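# Stand bottles on ledges matching their cap colours

## Task

Put every bottle upright on the wall ledge whose label strip has the same colour as the bottle's cap, so that the bottle's entire base rests on that ledge.

## Robot and tools

Robot: two seven-joint arms, left_arm and right_arm, each ending in a two-finger gripper. Each gripper's fingers point along its own +z axis and close along its y axis. The reported gripper point (end_effector_position) lies between the finger pads when they are shut, just under 1 cm behind the tips. While closing, the tips travel about 17 mm further out along +z, mostly while the pads are still more than 70 mm apart. A gripper pose does not fix the elbow, so a big wrist turn can swing the arm.

Frame: every position and orientation is in one scene frame, in metres. Its origin is on the plane z = 0, under the midpoint between the two arm bases, which sit 0.70 m above it. +z is up, +x is forward (the direction both arms face), and left_arm is on the +y side. Arm names do not match image sides. Reported poses can be off by a few centimetres, more at long reach. Orientations are quaternions written w first (qw, qx, qy, qz).

The 16-number row used by the moving tools: x, y, z, qw, qx, qy, qz, opening for left_arm, then the same eight for right_arm. Both arms always appear, even if only one should move. x, y, z and the quaternion are an absolute target pose for that gripper in the scene frame, not an offset. Opening runs from -1 (closed) to +1 (fully open, 0.145 m). A full close takes about 0.5 s or more. To hold an object, keep commanding an opening well below grip_measured; a bigger gap squeezes harder, up to roughly 10 N per pad for objects up to about 11 cm wide. A fast close can press harder. Sending 0 is a real command (half open), so resend the present value to leave a gripper alone.

execute_actions(actions, cameras): actions is a list of actions; each action is a list of up to 15 rows, one per 1/30 s step, and the last row repeats to fill 15 steps. Each target must lie within 0.6 m of that gripper's current position along each of the gripper's own axes, or the action is refused for both arms; if the first action fails this against the last reported state, the whole call is refused. An empty list just returns the state and images. Keep orientation by resending the same quaternion every row rather than copying a drifted reported one. To park an arm, resend the pose from the last result before it stopped, with its wanted opening, in every call.

move(target, speed, blend, opening_speed, blocking, cameras): target is one row or a list of up to 15 rows (no 0.6 m limit). The grippers travel in straight lines from their Hand target, all paths finishing together, within 10 s total. speed is m/s, 0.002 to 1.1, default 0.25 (turns up to twice that in rad/s); one value or one per target. blend (m) rounds corners at intermediate targets; 0 stops at each. opening_speed (0.2 or more, per second on the -1..1 scale) ramps the fingers. A changed opening on a later target is applied only after arriving and coming to rest. blocking=false returns after about 0.5 s while the move continues; a new move replaces it. Paths do not avoid obstacles or the other arm, lag behind, and may overshoot speed, especially with a straight arm. Faster or deeper contact hits harder.

wait(seconds 0 to 10, cameras): lets time pass with commands held; ends early if a running move finishes. stop(cameras): brakes a running move. zoom_image(camera: cam_high or cam_low, region [x0, y0, x1, y1] in pixels, at most 504 by 504, origin top left): closer look at the latest image. read_manual(section "licences"): licence texts only. finished_scene(scene): ends the current scene, irreversibly; pass that scene's number.

Control details: each step, the commanded orientation is clipped to within 32 degrees of the measured one, and position is favoured when both cannot be reached. One action may fall short; the result's Hand target shows where the arm is actually being sent, so command the rest next. Tool commands shows present gripper commands.

Results: positions and quaternions per gripper, Hand target, joint positions (last number per arm is finger opening in metres), joint velocities ("within noise" means still), joint torques (include arm weight; numbers 3 and 4 wrap at ±28 N m), grip_measured, and for execute_actions some per-step positions. move adds a line: done, off_target, moving, held, fault, plus limits such as paced (pose clipped) or held (steps withheld). An arm not named in the ending is done, within 3 mm and 2 degrees. Neither done nor off_target says whether anything is touched. Cameras cam_high and cam_low are 896x504, with calibration given.

Avoid: dropping bottles or releasing them while moving, slamming or pushing hard, knocking anything out of the work area, and any contact between the two arms or grippers (the clearance check does not guard gripper against gripper, and closing on the other arm's fingers counts). Motors heat when holding loads, reaching far or pushing against unreachable poses; MOTOR HOT appears near 85 °C and at 100 °C the arm faults and goes limp for 30 to 60 s. Loose objects may occasionally get nudged. The goal must hold after the robot lets go.

Each tool is called after "Request:" in YAML: its name, and indented under it one key for each argument.

## Session

Request:
execute_actions:
  actions: []

Request:
zoom_image:
  camera: "cam_low"
  region: [320, 120, 620, 400]

Request:
zoom_image:
  camera: "cam_high"
  region: [420, 190, 690, 420]

Scene clock: 0.00 s.
left_arm: end_effector_position=(+0.2239, +0.1828, +0.6144) grip_measured=+1.00 end_effector_quat_wxyz=(-0.319, +0.395, -0.515, +0.691) | right_arm: end_effector_position=(+0.4009, -0.1655, +0.3728) grip_measured=+1.00 end_effector_quat_wxyz=(+0.260, +0.265, +0.837, +0.401)
Joint positions: left_arm=[-1.106 0.942 0.535 2.339 -0.48 -0.199 -0.367 0.145] | right_arm=[0.583 0.619 -0.841 0.925 -1.182 -0.496 -0.047 0.145]
Joint velocities: within noise
Joint torques (N m): no reading
Motor temperatures (°C): left_arm=[21 21 22 20 21 23 21] | right_arm=[20 22 22 19 20 19 21]
Hand target: left_arm +0.2239, +0.1828, +0.6144; -0.319, +0.395, -0.515, +0.691 | right_arm +0.4009, -0.1655, +0.3728; +0.260, +0.265, +0.837, +0.401
Tool commands: left_gripper/opening=+1.0 right_gripper/opening=+1.0

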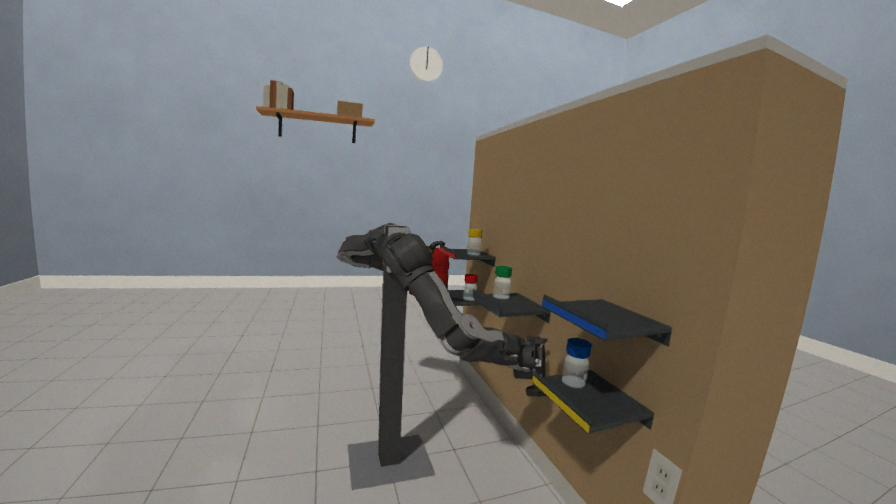

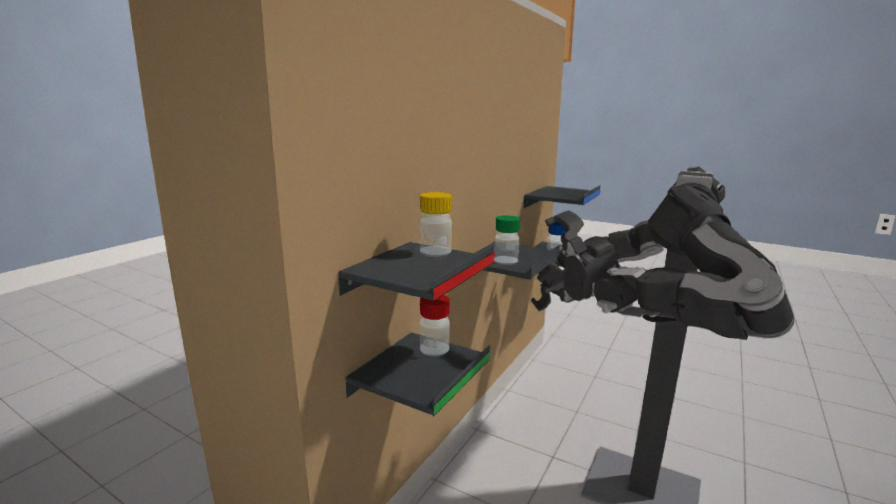

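Scaled by 1.680 from the camera's 896x504 image, which has a finer 1280x720 frame.

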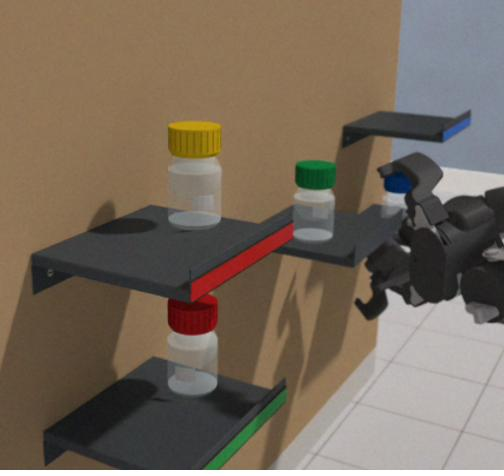

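Scaled by 1.867 from the camera's 896x504 image, which has a finer 1280x720 frame.

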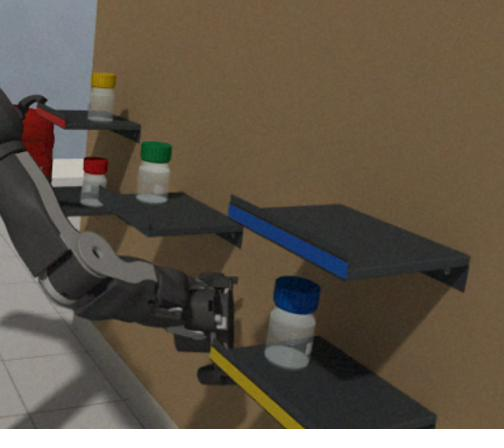

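Request:
move:
  target:
    - [0.235,0.31,0.57,0,0.7071,0,0.7071,0,0.35,-0.20,0.36,0,0.8192,0,0.5736,0]
    - [0.25,0.25,0.50,0,0.7071,0,0.7071,0,0.33,-0.20,0.46,0,0.7071,0,0.7071,0]
    - [0.345,0.19,0.46,0,0.7071,0,0.7071,0,0.30,-0.335,0.505,0,0.7071,0,0.7071,0.35]
  speed: 0.3
  blend: [0.02,0.01,0]

Request:
zoom_image:
  camera: "cam_high"
  region: [430, 220, 680, 440]

Scene clock: 49.27 s.
left_arm: end_effector_position=(+0.3460, +0.1899, +0.4637) grip_measured=+0.00 end_effector_quat_wxyz=(+0.002, +0.703, +0.003, +0.711) | right_arm: end_effector_position=(+0.3000, -0.3368, +0.5077) grip_measured=+0.35 end_effector_quat_wxyz=(+0.005, +0.704, +0.000, +0.710)
Joint positions: left_arm=[-0.046 0.59 -0.46 1.627 0.516 -0.257 -0.426 0.076] | right_arm=[-0.294 0.416 0.53 1.645 0.499 0.001 0.439 0.101]
Joint velocities: within noise
Joint torques (N m): left_arm=[3.76 2.99 0.9 3.69 -0.11 -0.53 0.13] | right_arm=[1.38 4.71 1.05 3.34 0.45 -0.28 0.15]
Motor temperatures (°C): left_arm=[21 21 23 21 21 23 21] | right_arm=[22 23 22 19 20 19 21]
Hand target: left_arm +0.3450, +0.1900, +0.4600; +0.000, +0.707, +0.000, +0.707 | right_arm +0.2999, -0.3351, +0.5050; +0.000, +0.707, +0.000, +0.707
Off the commanded pose: left_arm 0.004 m, 1 deg | right_arm 0.003 m, 1 deg.
move: off_target (left_arm)

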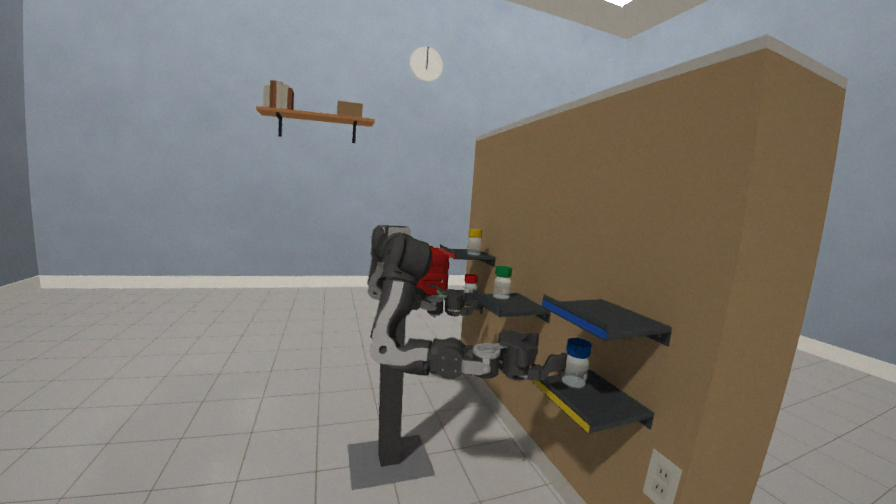

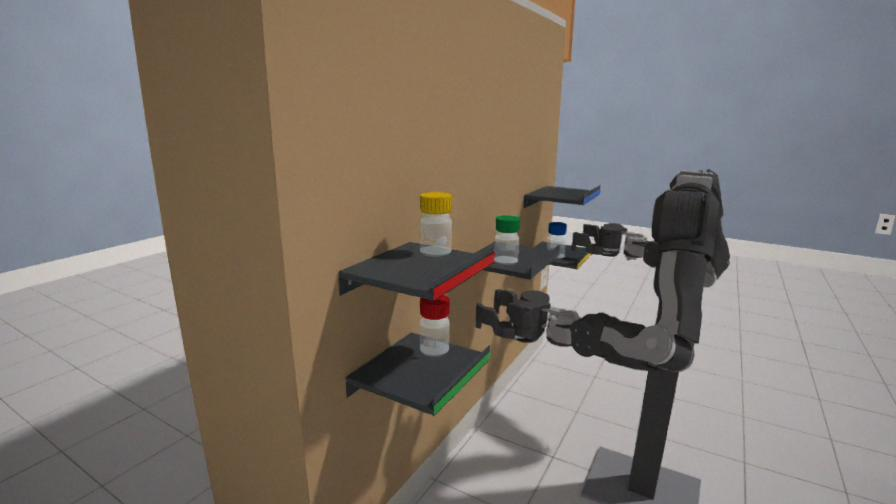

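Scaled by 2.016 from the camera's 896x504 image, which has a finer 1280x720 frame.

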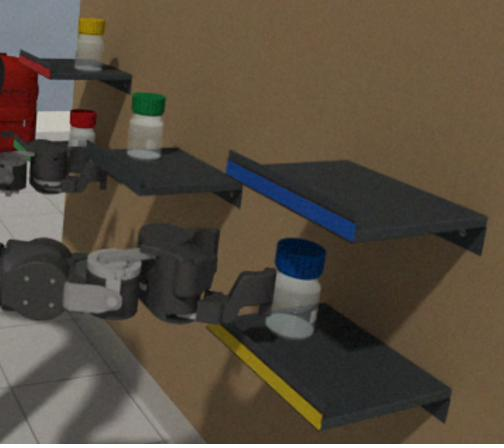

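Request:
move:
  target:
    - [0.345,0.19,0.57,0,0.7071,0,0.7071,0,0.367,-0.337,0.503,0,0.7071,0,0.7071,0.35]
    - [0.335,0.19,0.70,0,0.7071,0,0.7071,0,0.367,-0.337,0.503,0,0.7071,0,0.7071,-0.6]
    - [0.30,0.30,0.70,0,0.7071,0,0.7071,0.35,0.367,-0.337,0.535,0,0.7071,0,0.7071,-0.6]
    - [0.33,0.342,0.695,0,0.7071,0,0.7071,0.35,0.345,-0.21,0.54,0,0.7071,0,0.7071,-0.6]
    - [0.385,0.342,0.692,0,0.7071,0,0.7071,0.35,0.335,-0.205,0.71,0,0.7071,0,0.7071,-0.6]
    - [0.385,0.342,0.692,0,0.7071,0,0.7071,-0.6,0.345,-0.24,0.725,0,0.7071,0,0.7071,-0.6]
  speed: 0.22
  opening_speed: 2

Request:
zoom_image:
  camera: "cam_low"
  region: [380, 150, 620, 350]

Scene clock: 72.63 s.
left_arm: end_effector_position=(+0.3843, +0.3416, +0.6942) grip_measured=-0.24 end_effector_quat_wxyz=(+0.000, +0.706, -0.002, +0.709) | right_arm: end_effector_position=(+0.3450, -0.2412, +0.7249) grip_measured=-0.25 end_effector_quat_wxyz=(+0.001, +0.707, -0.003, +0.707)
Joint positions: left_arm=[0.261 1.115 0.136 1.683 1.135 0.428 -0.042 0.058] | right_arm=[0.419 0.904 0.09 2.171 1.287 0.785 -0.606 0.057]
Joint velocities: within noise
Joint torques (N m): left_arm=[5.95 6.05 2.09 1.85 0.07 -0.68 0.01] | right_arm=[4.23 4.47 2.1 1.51 -0.19 -0.4 0.14]
Motor temperatures (°C): left_arm=[21 22 23 21 21 24 21] | right_arm=[21 23 22 20 20 19 21]
Hand target: left_arm +0.3850, +0.3420, +0.6920; +0.000, +0.707, +0.000, +0.707 | right_arm +0.3450, -0.2399, +0.7249; +0.000, +0.707, +0.000, +0.707
Off the commanded pose: left_arm 0.002 m, 0 deg | right_arm 0.001 m, 0 deg.
move: done

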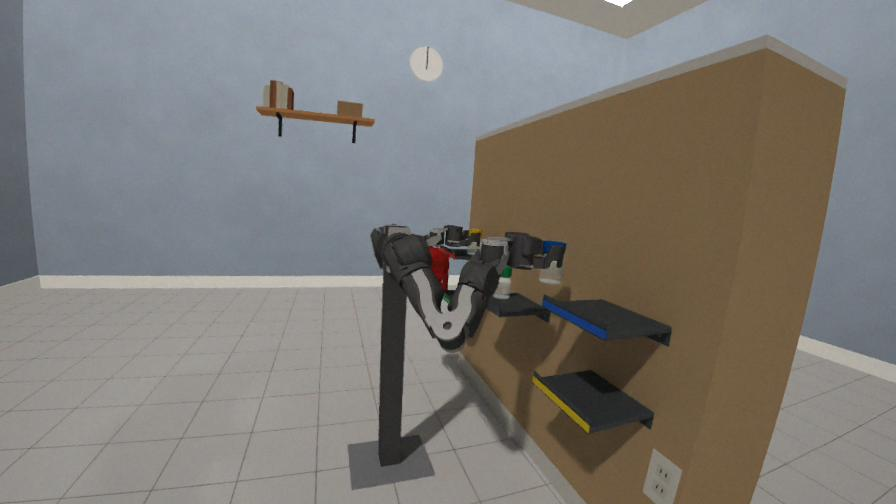

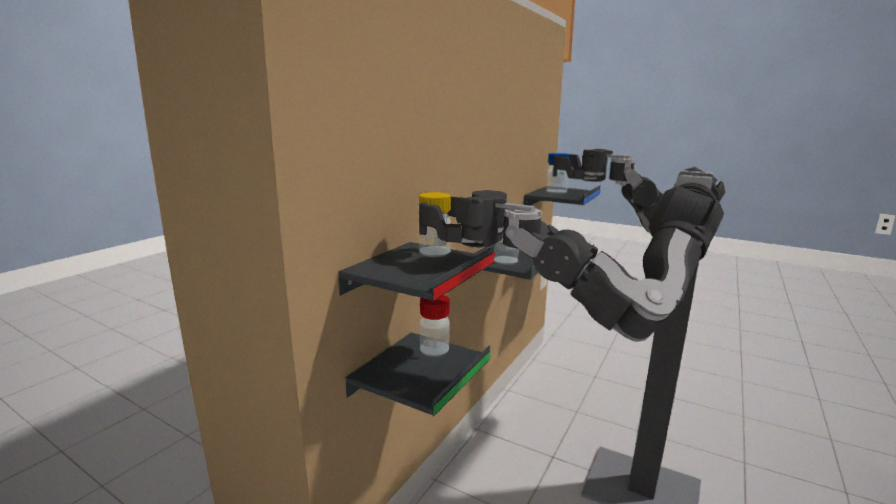

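Scaled by 2.100 from the camera's 896x504 image, which has a finer 1280x720 frame.

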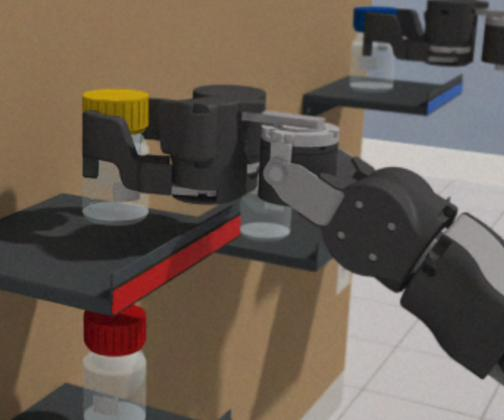

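Request:
move:
  target:
    - [0.385,0.342,0.728,0,0.7071,0,0.7071,-0.6,0.36,-0.30,0.73,0,0.7071,0,0.7071,-0.6]
    - [0.345,0.20,0.735,0,0.7071,0,0.7071,-0.6,0.375,-0.36,0.728,0,0.7071,0,0.7071,-0.6]
    - [0.338,0.06,0.725,0.153,0.6903,-0.153,0.6903,-0.6,0.375,-0.36,0.708,0,0.7071,0,0.7071,-0.6]
    - [0.368,-0.06,0.695,0.153,0.6903,-0.153,0.6903,-0.6,0.375,-0.36,0.691,0,0.7071,0,0.7071,-0.6]
    - [0.37,-0.06,0.625,0.153,0.6903,-0.153,0.6903,-0.6,0.375,-0.36,0.694,0,0.7071,0,0.7071,0.1]
    - [0.37,-0.06,0.603,0.153,0.6903,-0.153,0.6903,-0.6,0.30,-0.36,0.70,0,0.7071,0,0.7071,0.1]
  speed: 0.2
  opening_speed: 2
  blend: [0.005,0.02,0.01,0,0,0]

Request:
zoom_image:
  camera: "cam_low"
  region: [420, 120, 660, 320]

Scene clock: 106.63 s.
left_arm: end_effector_position=(+0.3700, -0.0596, +0.6028) grip_measured=-0.24 end_effector_quat_wxyz=(+0.152, +0.693, -0.152, +0.688) | right_arm: end_effector_position=(+0.3001, -0.3609, +0.7003) grip_measured=+0.10 end_effector_quat_wxyz=(+0.002, +0.706, -0.002, +0.708)
Joint positions: left_arm=[0.77 0.227 -1.11 1.744 0.817 0.291 -0.781 0.058] | right_arm=[-0.327 0.967 0.881 1.933 1.118 0.593 0.137 0.083]
Joint velocities: within noise
Joint torques (N m): left_arm=[7.93 -1.2 1.83 3.33 -0.43 -0.78 0.21] | right_arm=[1.49 7.13 3.62 1.89 0.22 -0.31 0.18]
Motor temperatures (°C): left_arm=[23 23 23 21 21 24 21] | right_arm=[22 24 23 19 20 20 21]
Hand target: left_arm +0.3700, -0.0599, +0.6030; +0.153, +0.690, -0.153, +0.690 | right_arm +0.3000, -0.3600, +0.7000; +0.000, +0.707, +0.000, +0.707
Off the commanded pose: left_arm 0.000 m, 0 deg | right_arm 0.001 m, 0 deg.
move: done

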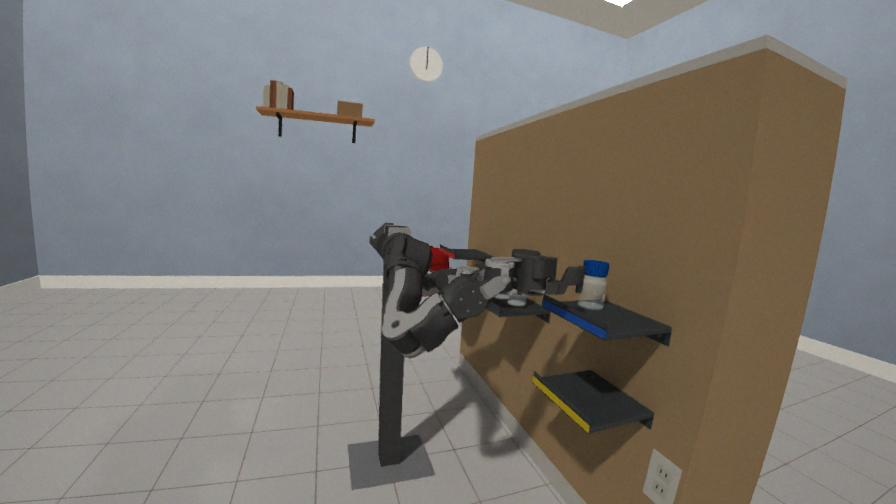

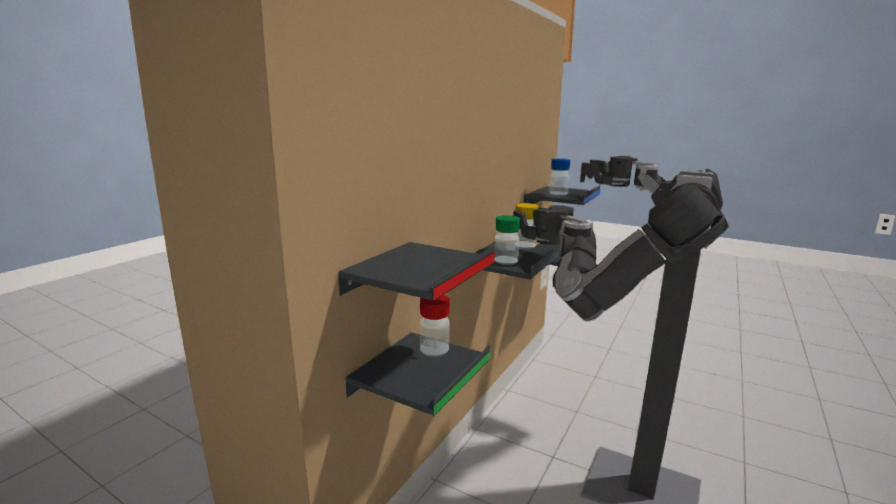

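Scaled by 2.100 from the camera's 896x504 image, which has a finer 1280x720 frame.

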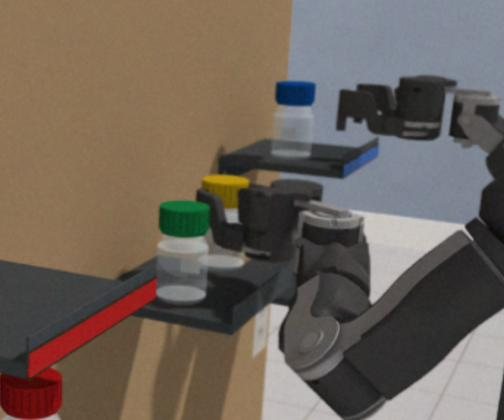

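Request:
move:
  target:
    - [0.37,-0.06,0.595,0.153,0.6903,-0.153,0.6903,-0.6,0.31,-0.34,0.70,0,0.7071,0,0.7071,0.1]
    - [0.37,-0.06,0.586,0.153,0.6903,-0.153,0.6903,-0.6,0.31,-0.31,0.70,0,0.7071,0,0.7071,0.1]
    - [0.37,-0.06,0.589,0.153,0.6903,-0.153,0.6903,0.1,0.315,-0.30,0.70,0,0.7071,0,0.7071,0.1]
    - [0.30,-0.027,0.60,0.153,0.6903,-0.153,0.6903,0.1,0.33,-0.21,0.68,0,0.7071,0,0.7071,0.1]
    - [0.325,0.13,0.61,0.08,0.703,-0.08,0.703,0.1,0.33,-0.2,0.66,0,0.7071,0,0.7071,0.1]
    - [0.335,0.185,0.58,0,0.7071,0,0.7071,0.1,0.31,-0.14,0.61,-0.153,0.6903,0.153,0.6903,0.1]
    - [0.335,0.19,0.50,0,0.7071,0,0.7071,0.1,0.305,-0.09,0.597,-0.153,0.6903,0.153,0.6903,0.1]
    - [0.30,0.338,0.503,0,0.7071,0,0.7071,0.35,0.305,-0.09,0.597,-0.153,0.6903,0.153,0.6903,0.25]
  speed: [0.05,0.05,0.1,0.2,0.22,0.2,0.2,0.2]
  opening_speed: 2
  blend: [0,0,0,0.01,0.02,0.02,0.01,0]

Request:
zoom_image:
  camera: "cam_low"
  region: [380, 150, 640, 380]

Request:
zoom_image:
  camera: "cam_high"
  region: [430, 220, 650, 380]

Scene clock: 149.23 s.
left_arm: end_effector_position=(+0.3004, +0.3386, +0.5041) grip_measured=+0.35 end_effector_quat_wxyz=(-0.002, +0.706, +0.000, +0.708) | right_arm: end_effector_position=(+0.3049, -0.0899, +0.5974) grip_measured=+0.25 end_effector_quat_wxyz=(-0.155, +0.689, +0.153, +0.691)
Joint positions: left_arm=[-0.3 1.379 -0.513 1.623 1.251 -0.788 -0.212 0.101] | right_arm=[0.036 0.726 -0.403 2.26 0.714 0.302 -0.308 0.094]
Joint velocities: within noise
Joint torques (N m): left_arm=[3.26 6.32 2.15 1.31 0.1 -0.63 0.23] | right_arm=[2.91 1.91 1.99 3.47 -0.13 -0.3 -0.16]
Motor temperatures (°C): left_arm=[24 22 24 21 22 25 21] | right_arm=[21 24 23 19 20 20 21]
Hand target: left_arm +0.3000, +0.3381, +0.5029; +0.000, +0.707, +0.000, +0.707 | right_arm +0.3050, -0.0900, +0.5971; -0.153, +0.690, +0.153, +0.690
Off the commanded pose: left_arm 0.001 m, 0 deg | right_arm 0.000 m, 0 deg.
joint read past its limit (left arm) — joint 6 (wrist pitch), lower limit.
move: done

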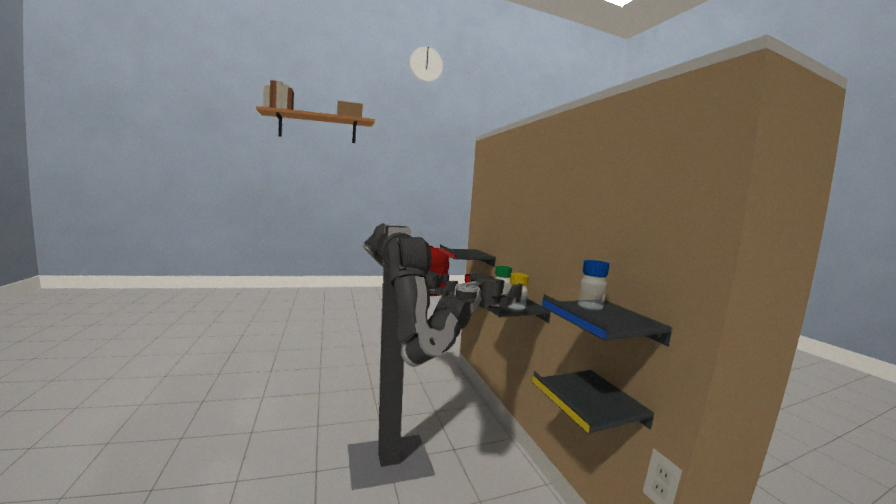

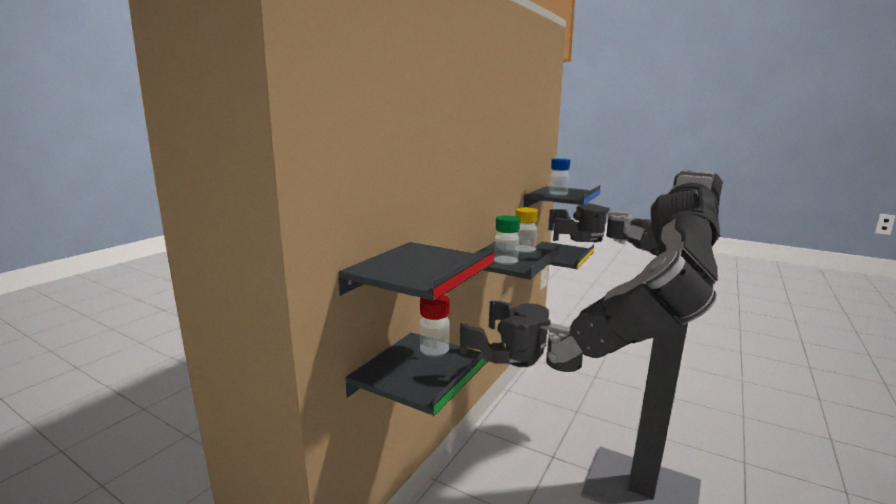

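Scaled by 1.938 from the camera's 896x504 image, which has a finer 1280x720 frame.

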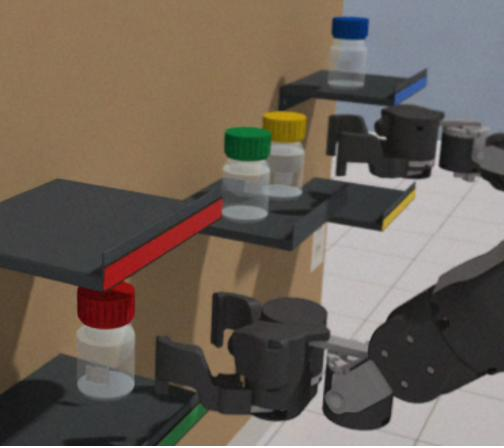

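Scaled by 2.291 from the camera's 896x504 image, which has a finer 1280x720 frame.

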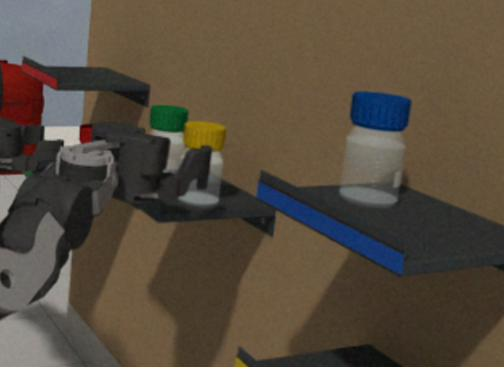

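Request:
move:
  target:
    - [0.386,0.343,0.499,0,0.7071,0,0.7071,0.35,0.368,-0.058,0.593,-0.153,0.6903,0.153,0.6903,0.25]
    - [0.386,0.343,0.499,0,0.7071,0,0.7071,-0.6,0.368,-0.058,0.593,-0.153,0.6903,0.153,0.6903,-0.6]
    - [0.386,0.343,0.53,0,0.7071,0,0.7071,-0.6,0.368,-0.058,0.637,-0.153,0.6903,0.153,0.6903,-0.6]
    - [0.345,0.21,0.535,0,0.7071,0,0.7071,-0.6,0.345,-0.15,0.64,-0.05,0.705,0.05,0.705,-0.6]
    - [0.335,0.197,0.70,0,0.7071,0,0.7071,-0.6,0.345,-0.208,0.60,0,0.7071,0,0.7071,-0.6]
    - [0.36,0.30,0.733,0,0.7071,0,0.7071,-0.6,0.345,-0.21,0.535,0,0.7071,0,0.7071,-0.6]
    - [0.375,0.36,0.73,0,0.7071,0,0.7071,-0.6,0.365,-0.30,0.533,0,0.7071,0,0.7071,-0.6]
    - [0.375,0.36,0.708,0,0.7071,0,0.7071,-0.6,0.378,-0.36,0.53,0,0.7071,0,0.7071,-0.6]
  speed: 0.22
  opening_speed: 2
  blend: [0,0,0.005,0.01,0.02,0.01,0.005,0]

Request:
zoom_image:
  camera: "cam_low"
  region: [380, 150, 640, 380]

Request:
zoom_image:
  camera: "cam_high"
  region: [430, 220, 680, 440]

Scene clock: 186.20 s.
left_arm: end_effector_position=(+0.3751, +0.3613, +0.7048) grip_measured=-0.25 end_effector_quat_wxyz=(-0.003, +0.713, +0.001, +0.701) | right_arm: end_effector_position=(+0.3774, -0.3612, +0.5261) grip_measured=-0.25 end_effector_quat_wxyz=(+0.002, +0.713, -0.001, +0.701)
Joint positions: left_arm=[0.047 1.394 0.174 1.648 1.405 0.248 -0.052 0.057] | right_arm=[0.022 0.866 0.014 1.341 0.868 -0.099 0.179 0.057]
Joint velocities: within noise
Joint torques (N m): left_arm=[5.66 6.66 4.27 1.65 0.06 -0.96 0.23] | right_arm=[4.29 6.34 4.27 3.47 0.29 -0.76 0.17]
Motor temperatures (°C): left_arm=[23 24 24 21 21 25 21] | right_arm=[22 23 23 20 20 20 21]
Hand target: left_arm +0.3750, +0.3600, +0.7080; +0.000, +0.707, +0.000, +0.707 | right_arm +0.3780, -0.3601, +0.5300; +0.000, +0.707, +0.000, +0.707
Off the commanded pose: left_arm 0.004 m, 1 deg | right_arm 0.004 m, 1 deg.
move: off_target (left_arm, right_arm)

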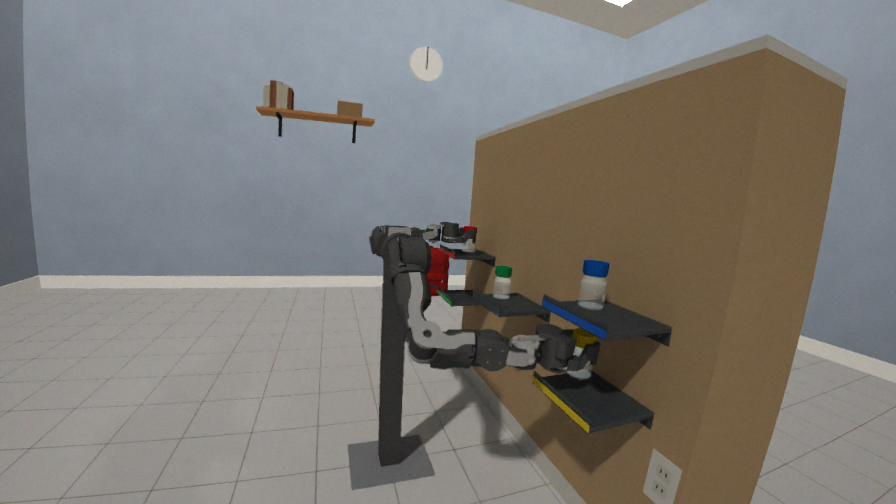

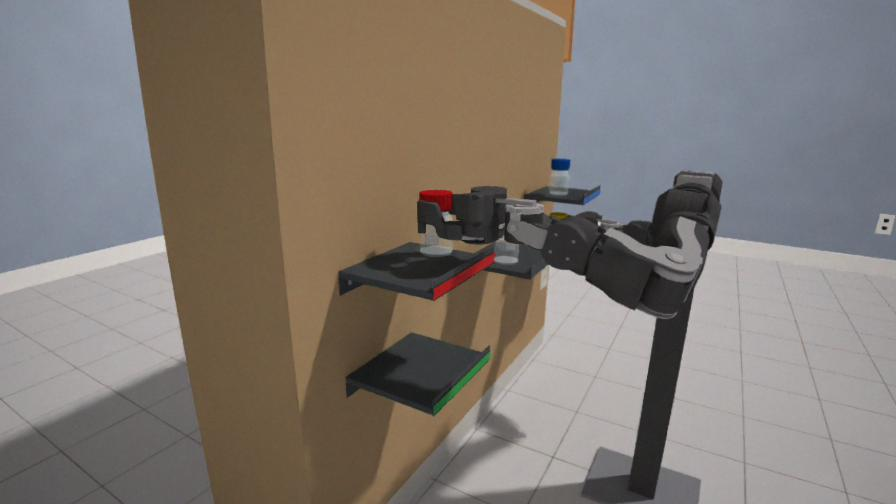

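Scaled by 1.938 from the camera's 896x504 image, which has a finer 1280x720 frame.

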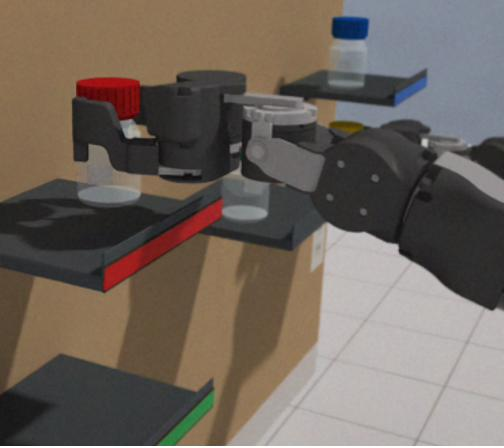

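Scaled by 2.016 from the camera's 896x504 image, which has a finer 1280x720 frame.

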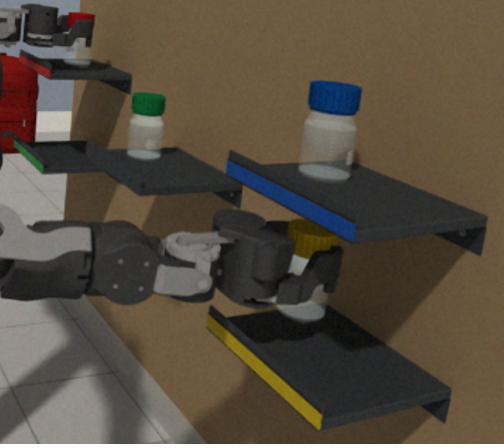

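Request:
move:
  target:
    - [0.375,0.36,0.698,0,0.7071,0,0.7071,-0.6,0.378,-0.36,0.507,0,0.7071,0,0.7071,-0.6]
    - [0.375,0.36,0.688,0,0.7071,0,0.7071,-0.6,0.378,-0.36,0.489,0,0.7071,0,0.7071,-0.6]
    - [0.375,0.36,0.691,0,0.7071,0,0.7071,0.1,0.378,-0.36,0.492,0,0.7071,0,0.7071,0.1]
    - [0.305,0.36,0.702,0,0.7071,0,0.7071,0.1,0.30,-0.36,0.50,0,0.7071,0,0.7071,0.1]
    - [0.33,0.21,0.69,0,0.7071,0,0.7071,0.1,0.30,-0.36,0.50,0,0.7071,0,0.7071,0.1]
    - [0.325,0.15,0.63,0.08,0.703,-0.08,0.703,0.1,0.30,-0.36,0.50,0,0.7071,0,0.7071,0.1]
    - [0.303,0.083,0.598,0.153,0.6903,-0.153,0.6903,0.25,0.30,-0.36,0.50,0,0.7071,0,0.7071,0.1]
    - [0.373,0.047,0.593,0.153,0.6903,-0.153,0.6903,0.25,0.30,-0.36,0.50,0,0.7071,0,0.7071,0.1]
    - [0.373,0.047,0.593,0.153,0.6903,-0.153,0.6903,-0.6,0.30,-0.36,0.50,0,0.7071,0,0.7071,0.1]
  speed: [0.08,0.05,0.05,0.2,0.22,0.22,0.22,0.2,0.2]
  opening_speed: 2
  blend: [0,0,0,0.01,0.02,0.02,0,0,0]

Request:
zoom_image:
  camera: "cam_low"
  region: [380, 150, 640, 380]

Request:
zoom_image:
  camera: "cam_high"
  region: [430, 220, 680, 440]

Scene clock: 212.97 s.
left_arm: end_effector_position=(+0.3733, +0.0477, +0.5957) grip_measured=-0.24 end_effector_quat_wxyz=(+0.153, +0.688, -0.150, +0.693) | right_arm: end_effector_position=(+0.2998, -0.3598, +0.4979) grip_measured=+0.10 end_effector_quat_wxyz=(+0.000, +0.710, -0.001, +0.704)
Joint positions: left_arm=[0.541 0.607 -0.809 1.921 0.82 0.239 -0.458 0.058] | right_arm=[-0.447 0.81 0.262 1.518 0.883 -0.277 0.226 0.083]
Joint velocities: within noise
Joint torques (N m): left_arm=[6.63 1.17 1.55 3.15 -0.1 -0.56 0.19] | right_arm=[1.65 6.21 4.4 3.15 0.32 -0.53 0.12]
Motor temperatures (°C): left_arm=[23 24 26 21 21 25 21] | right_arm=[22 24 23 20 20 20 21]
Hand target: left_arm +0.3730, +0.0470, +0.5929; +0.153, +0.690, -0.153, +0.690 | right_arm +0.3000, -0.3600, +0.5001; +0.000, +0.707, +0.000, +0.707
Off the commanded pose: left_arm 0.003 m, 1 deg | right_arm 0.002 m, 0 deg.
move: done; target 3's new opening was sent with right_arm's hand 0.006 m and 1 deg from that target

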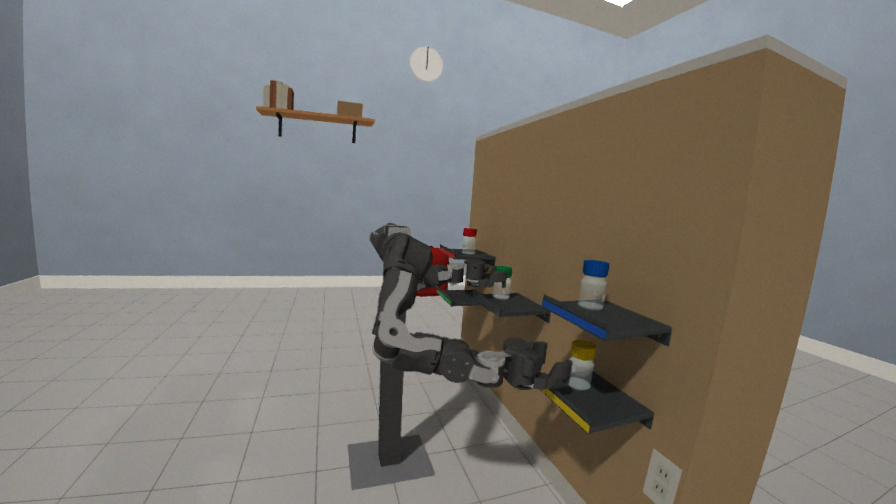

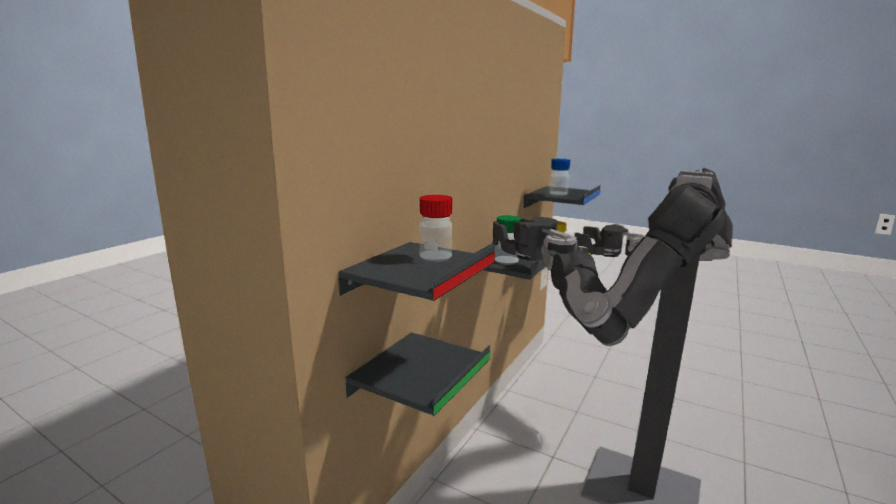

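Scaled by 1.938 from the camera's 896x504 image, which has a finer 1280x720 frame.

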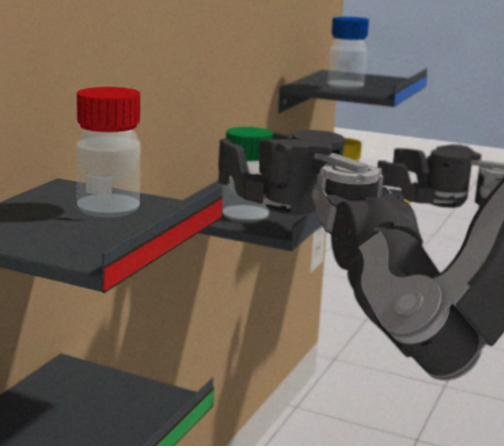

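Scaled by 2.016 from the camera's 896x504 image, which has a finer 1280x720 frame.

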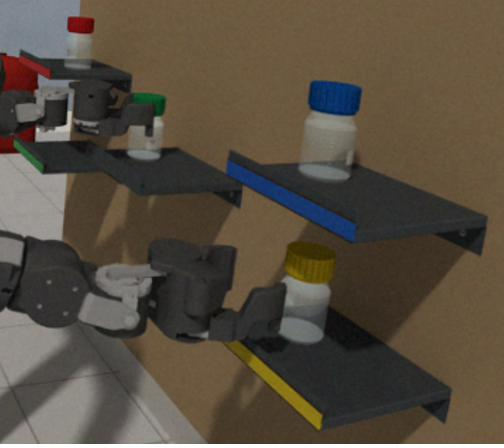

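Request:
move:
  target:
    - [0.373,0.047,0.637,0.153,0.6903,-0.153,0.6903,-0.6,0.30,-0.36,0.50,0,0.7071,0,0.7071,0.1]
    - [0.335,0.15,0.64,0.05,0.705,-0.05,0.705,-0.6,0.30,-0.36,0.50,0,0.7071,0,0.7071,0.1]
    - [0.345,0.205,0.60,0,0.7071,0,0.7071,-0.6,0.30,-0.36,0.50,0,0.7071,0,0.7071,0.1]
    - [0.345,0.21,0.54,0,0.7071,0,0.7071,-0.6,0.30,-0.36,0.50,0,0.7071,0,0.7071,0.1]
    - [0.378,0.36,0.538,0,0.7071,0,0.7071,-0.6,0.30,-0.36,0.50,0,0.7071,0,0.7071,0.1]
    - [0.378,0.36,0.513,0,0.7071,0,0.7071,-0.6,0.30,-0.36,0.50,0,0.7071,0,0.7071,0.1]
    - [0.378,0.36,0.495,0,0.7071,0,0.7071,-0.6,0.30,-0.36,0.50,0,0.7071,0,0.7071,0.1]
    - [0.378,0.36,0.499,0,0.7071,0,0.7071,0.1,0.30,-0.36,0.50,0,0.7071,0,0.7071,0.1]
    - [0.30,0.36,0.51,0,0.7071,0,0.7071,0.1,0.30,-0.36,0.50,0,0.7071,0,0.7071,0.1]
  speed: [0.2,0.22,0.2,0.2,0.2,0.1,0.05,0.05,0.2]
  opening_speed: 2
  blend: [0.005,0.02,0.02,0.01,0.003,0,0,0,0]

Request:
zoom_image:
  camera: "cam_low"
  region: [330, 130, 640, 420]

Request:
zoom_image:
  camera: "cam_high"
  region: [430, 220, 680, 440]

Scene clock: 236.63 s.
left_arm: end_effector_position=(+0.3004, +0.3595, +0.5104) grip_measured=+0.10 end_effector_quat_wxyz=(+0.001, +0.707, -0.003, +0.707) | right_arm: end_effector_position=(+0.2998, -0.3598, +0.4979) grip_measured=+0.10 end_effector_quat_wxyz=(+0.000, +0.710, -0.001, +0.704)
Joint positions: left_arm=[-0.563 1.106 0.082 1.558 1.128 -0.495 0.058 0.083] | right_arm=[-0.447 0.81 0.262 1.518 0.883 -0.277 0.226 0.083]
Joint velocities: within noise
Joint torques (N m): left_arm=[2.33 5.74 2.96 2.71 0.19 -0.66 -0.03] | right_arm=[1.57 6.16 4.33 3.14 0.31 -0.53 0.1]
Motor temperatures (°C): left_arm=[24 23 25 21 21 25 21] | right_arm=[21 25 24 20 20 20 21]
Hand target: left_arm +0.3000, +0.3600, +0.5100; +0.000, +0.707, +0.000, +0.707 | right_arm +0.3000, -0.3600, +0.5000; +0.000, +0.707, +0.000, +0.707
Off the commanded pose: left_arm 0.001 m, 0 deg | right_arm 0.002 m, 0 deg.
move: done; target 8's new opening was sent with left_arm's hand 0.007 m and 1 deg from that target

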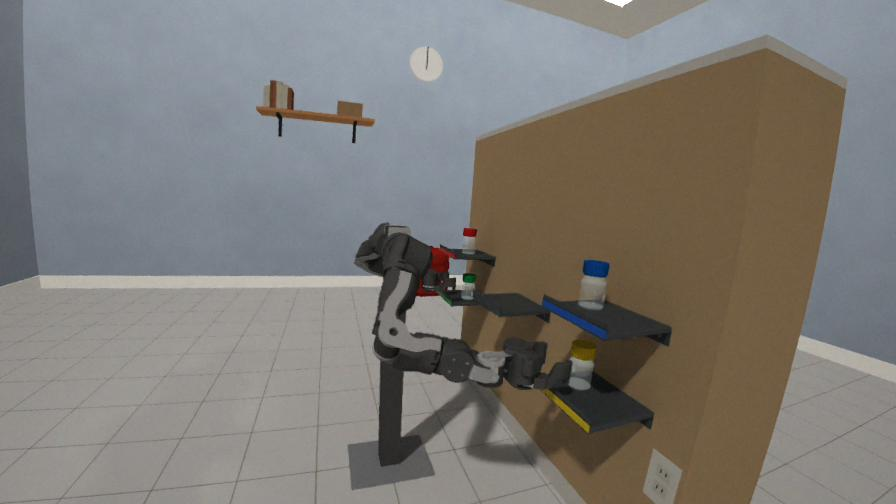

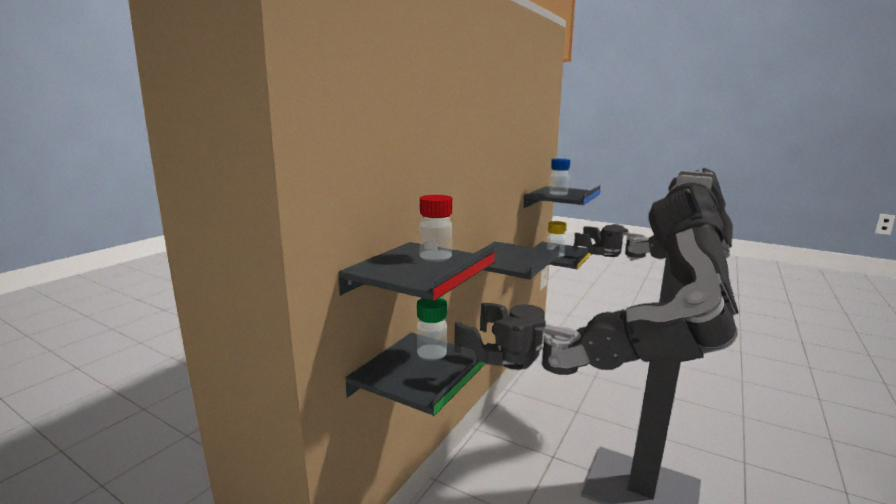

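Scaled by 1.626 from the camera's 896x504 image, which has a finer 1280x720 frame.

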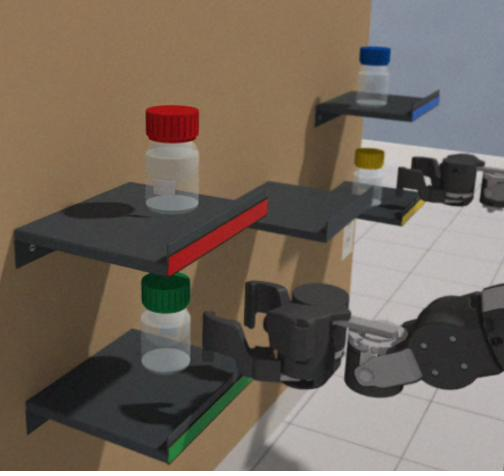

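Scaled by 2.016 from the camera's 896x504 image, which has a finer 1280x720 frame.

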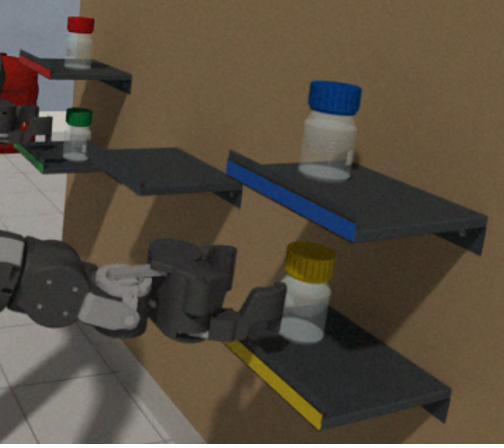

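Request:
finished_scene:
  scene: 2

The scene is finished: the task was done.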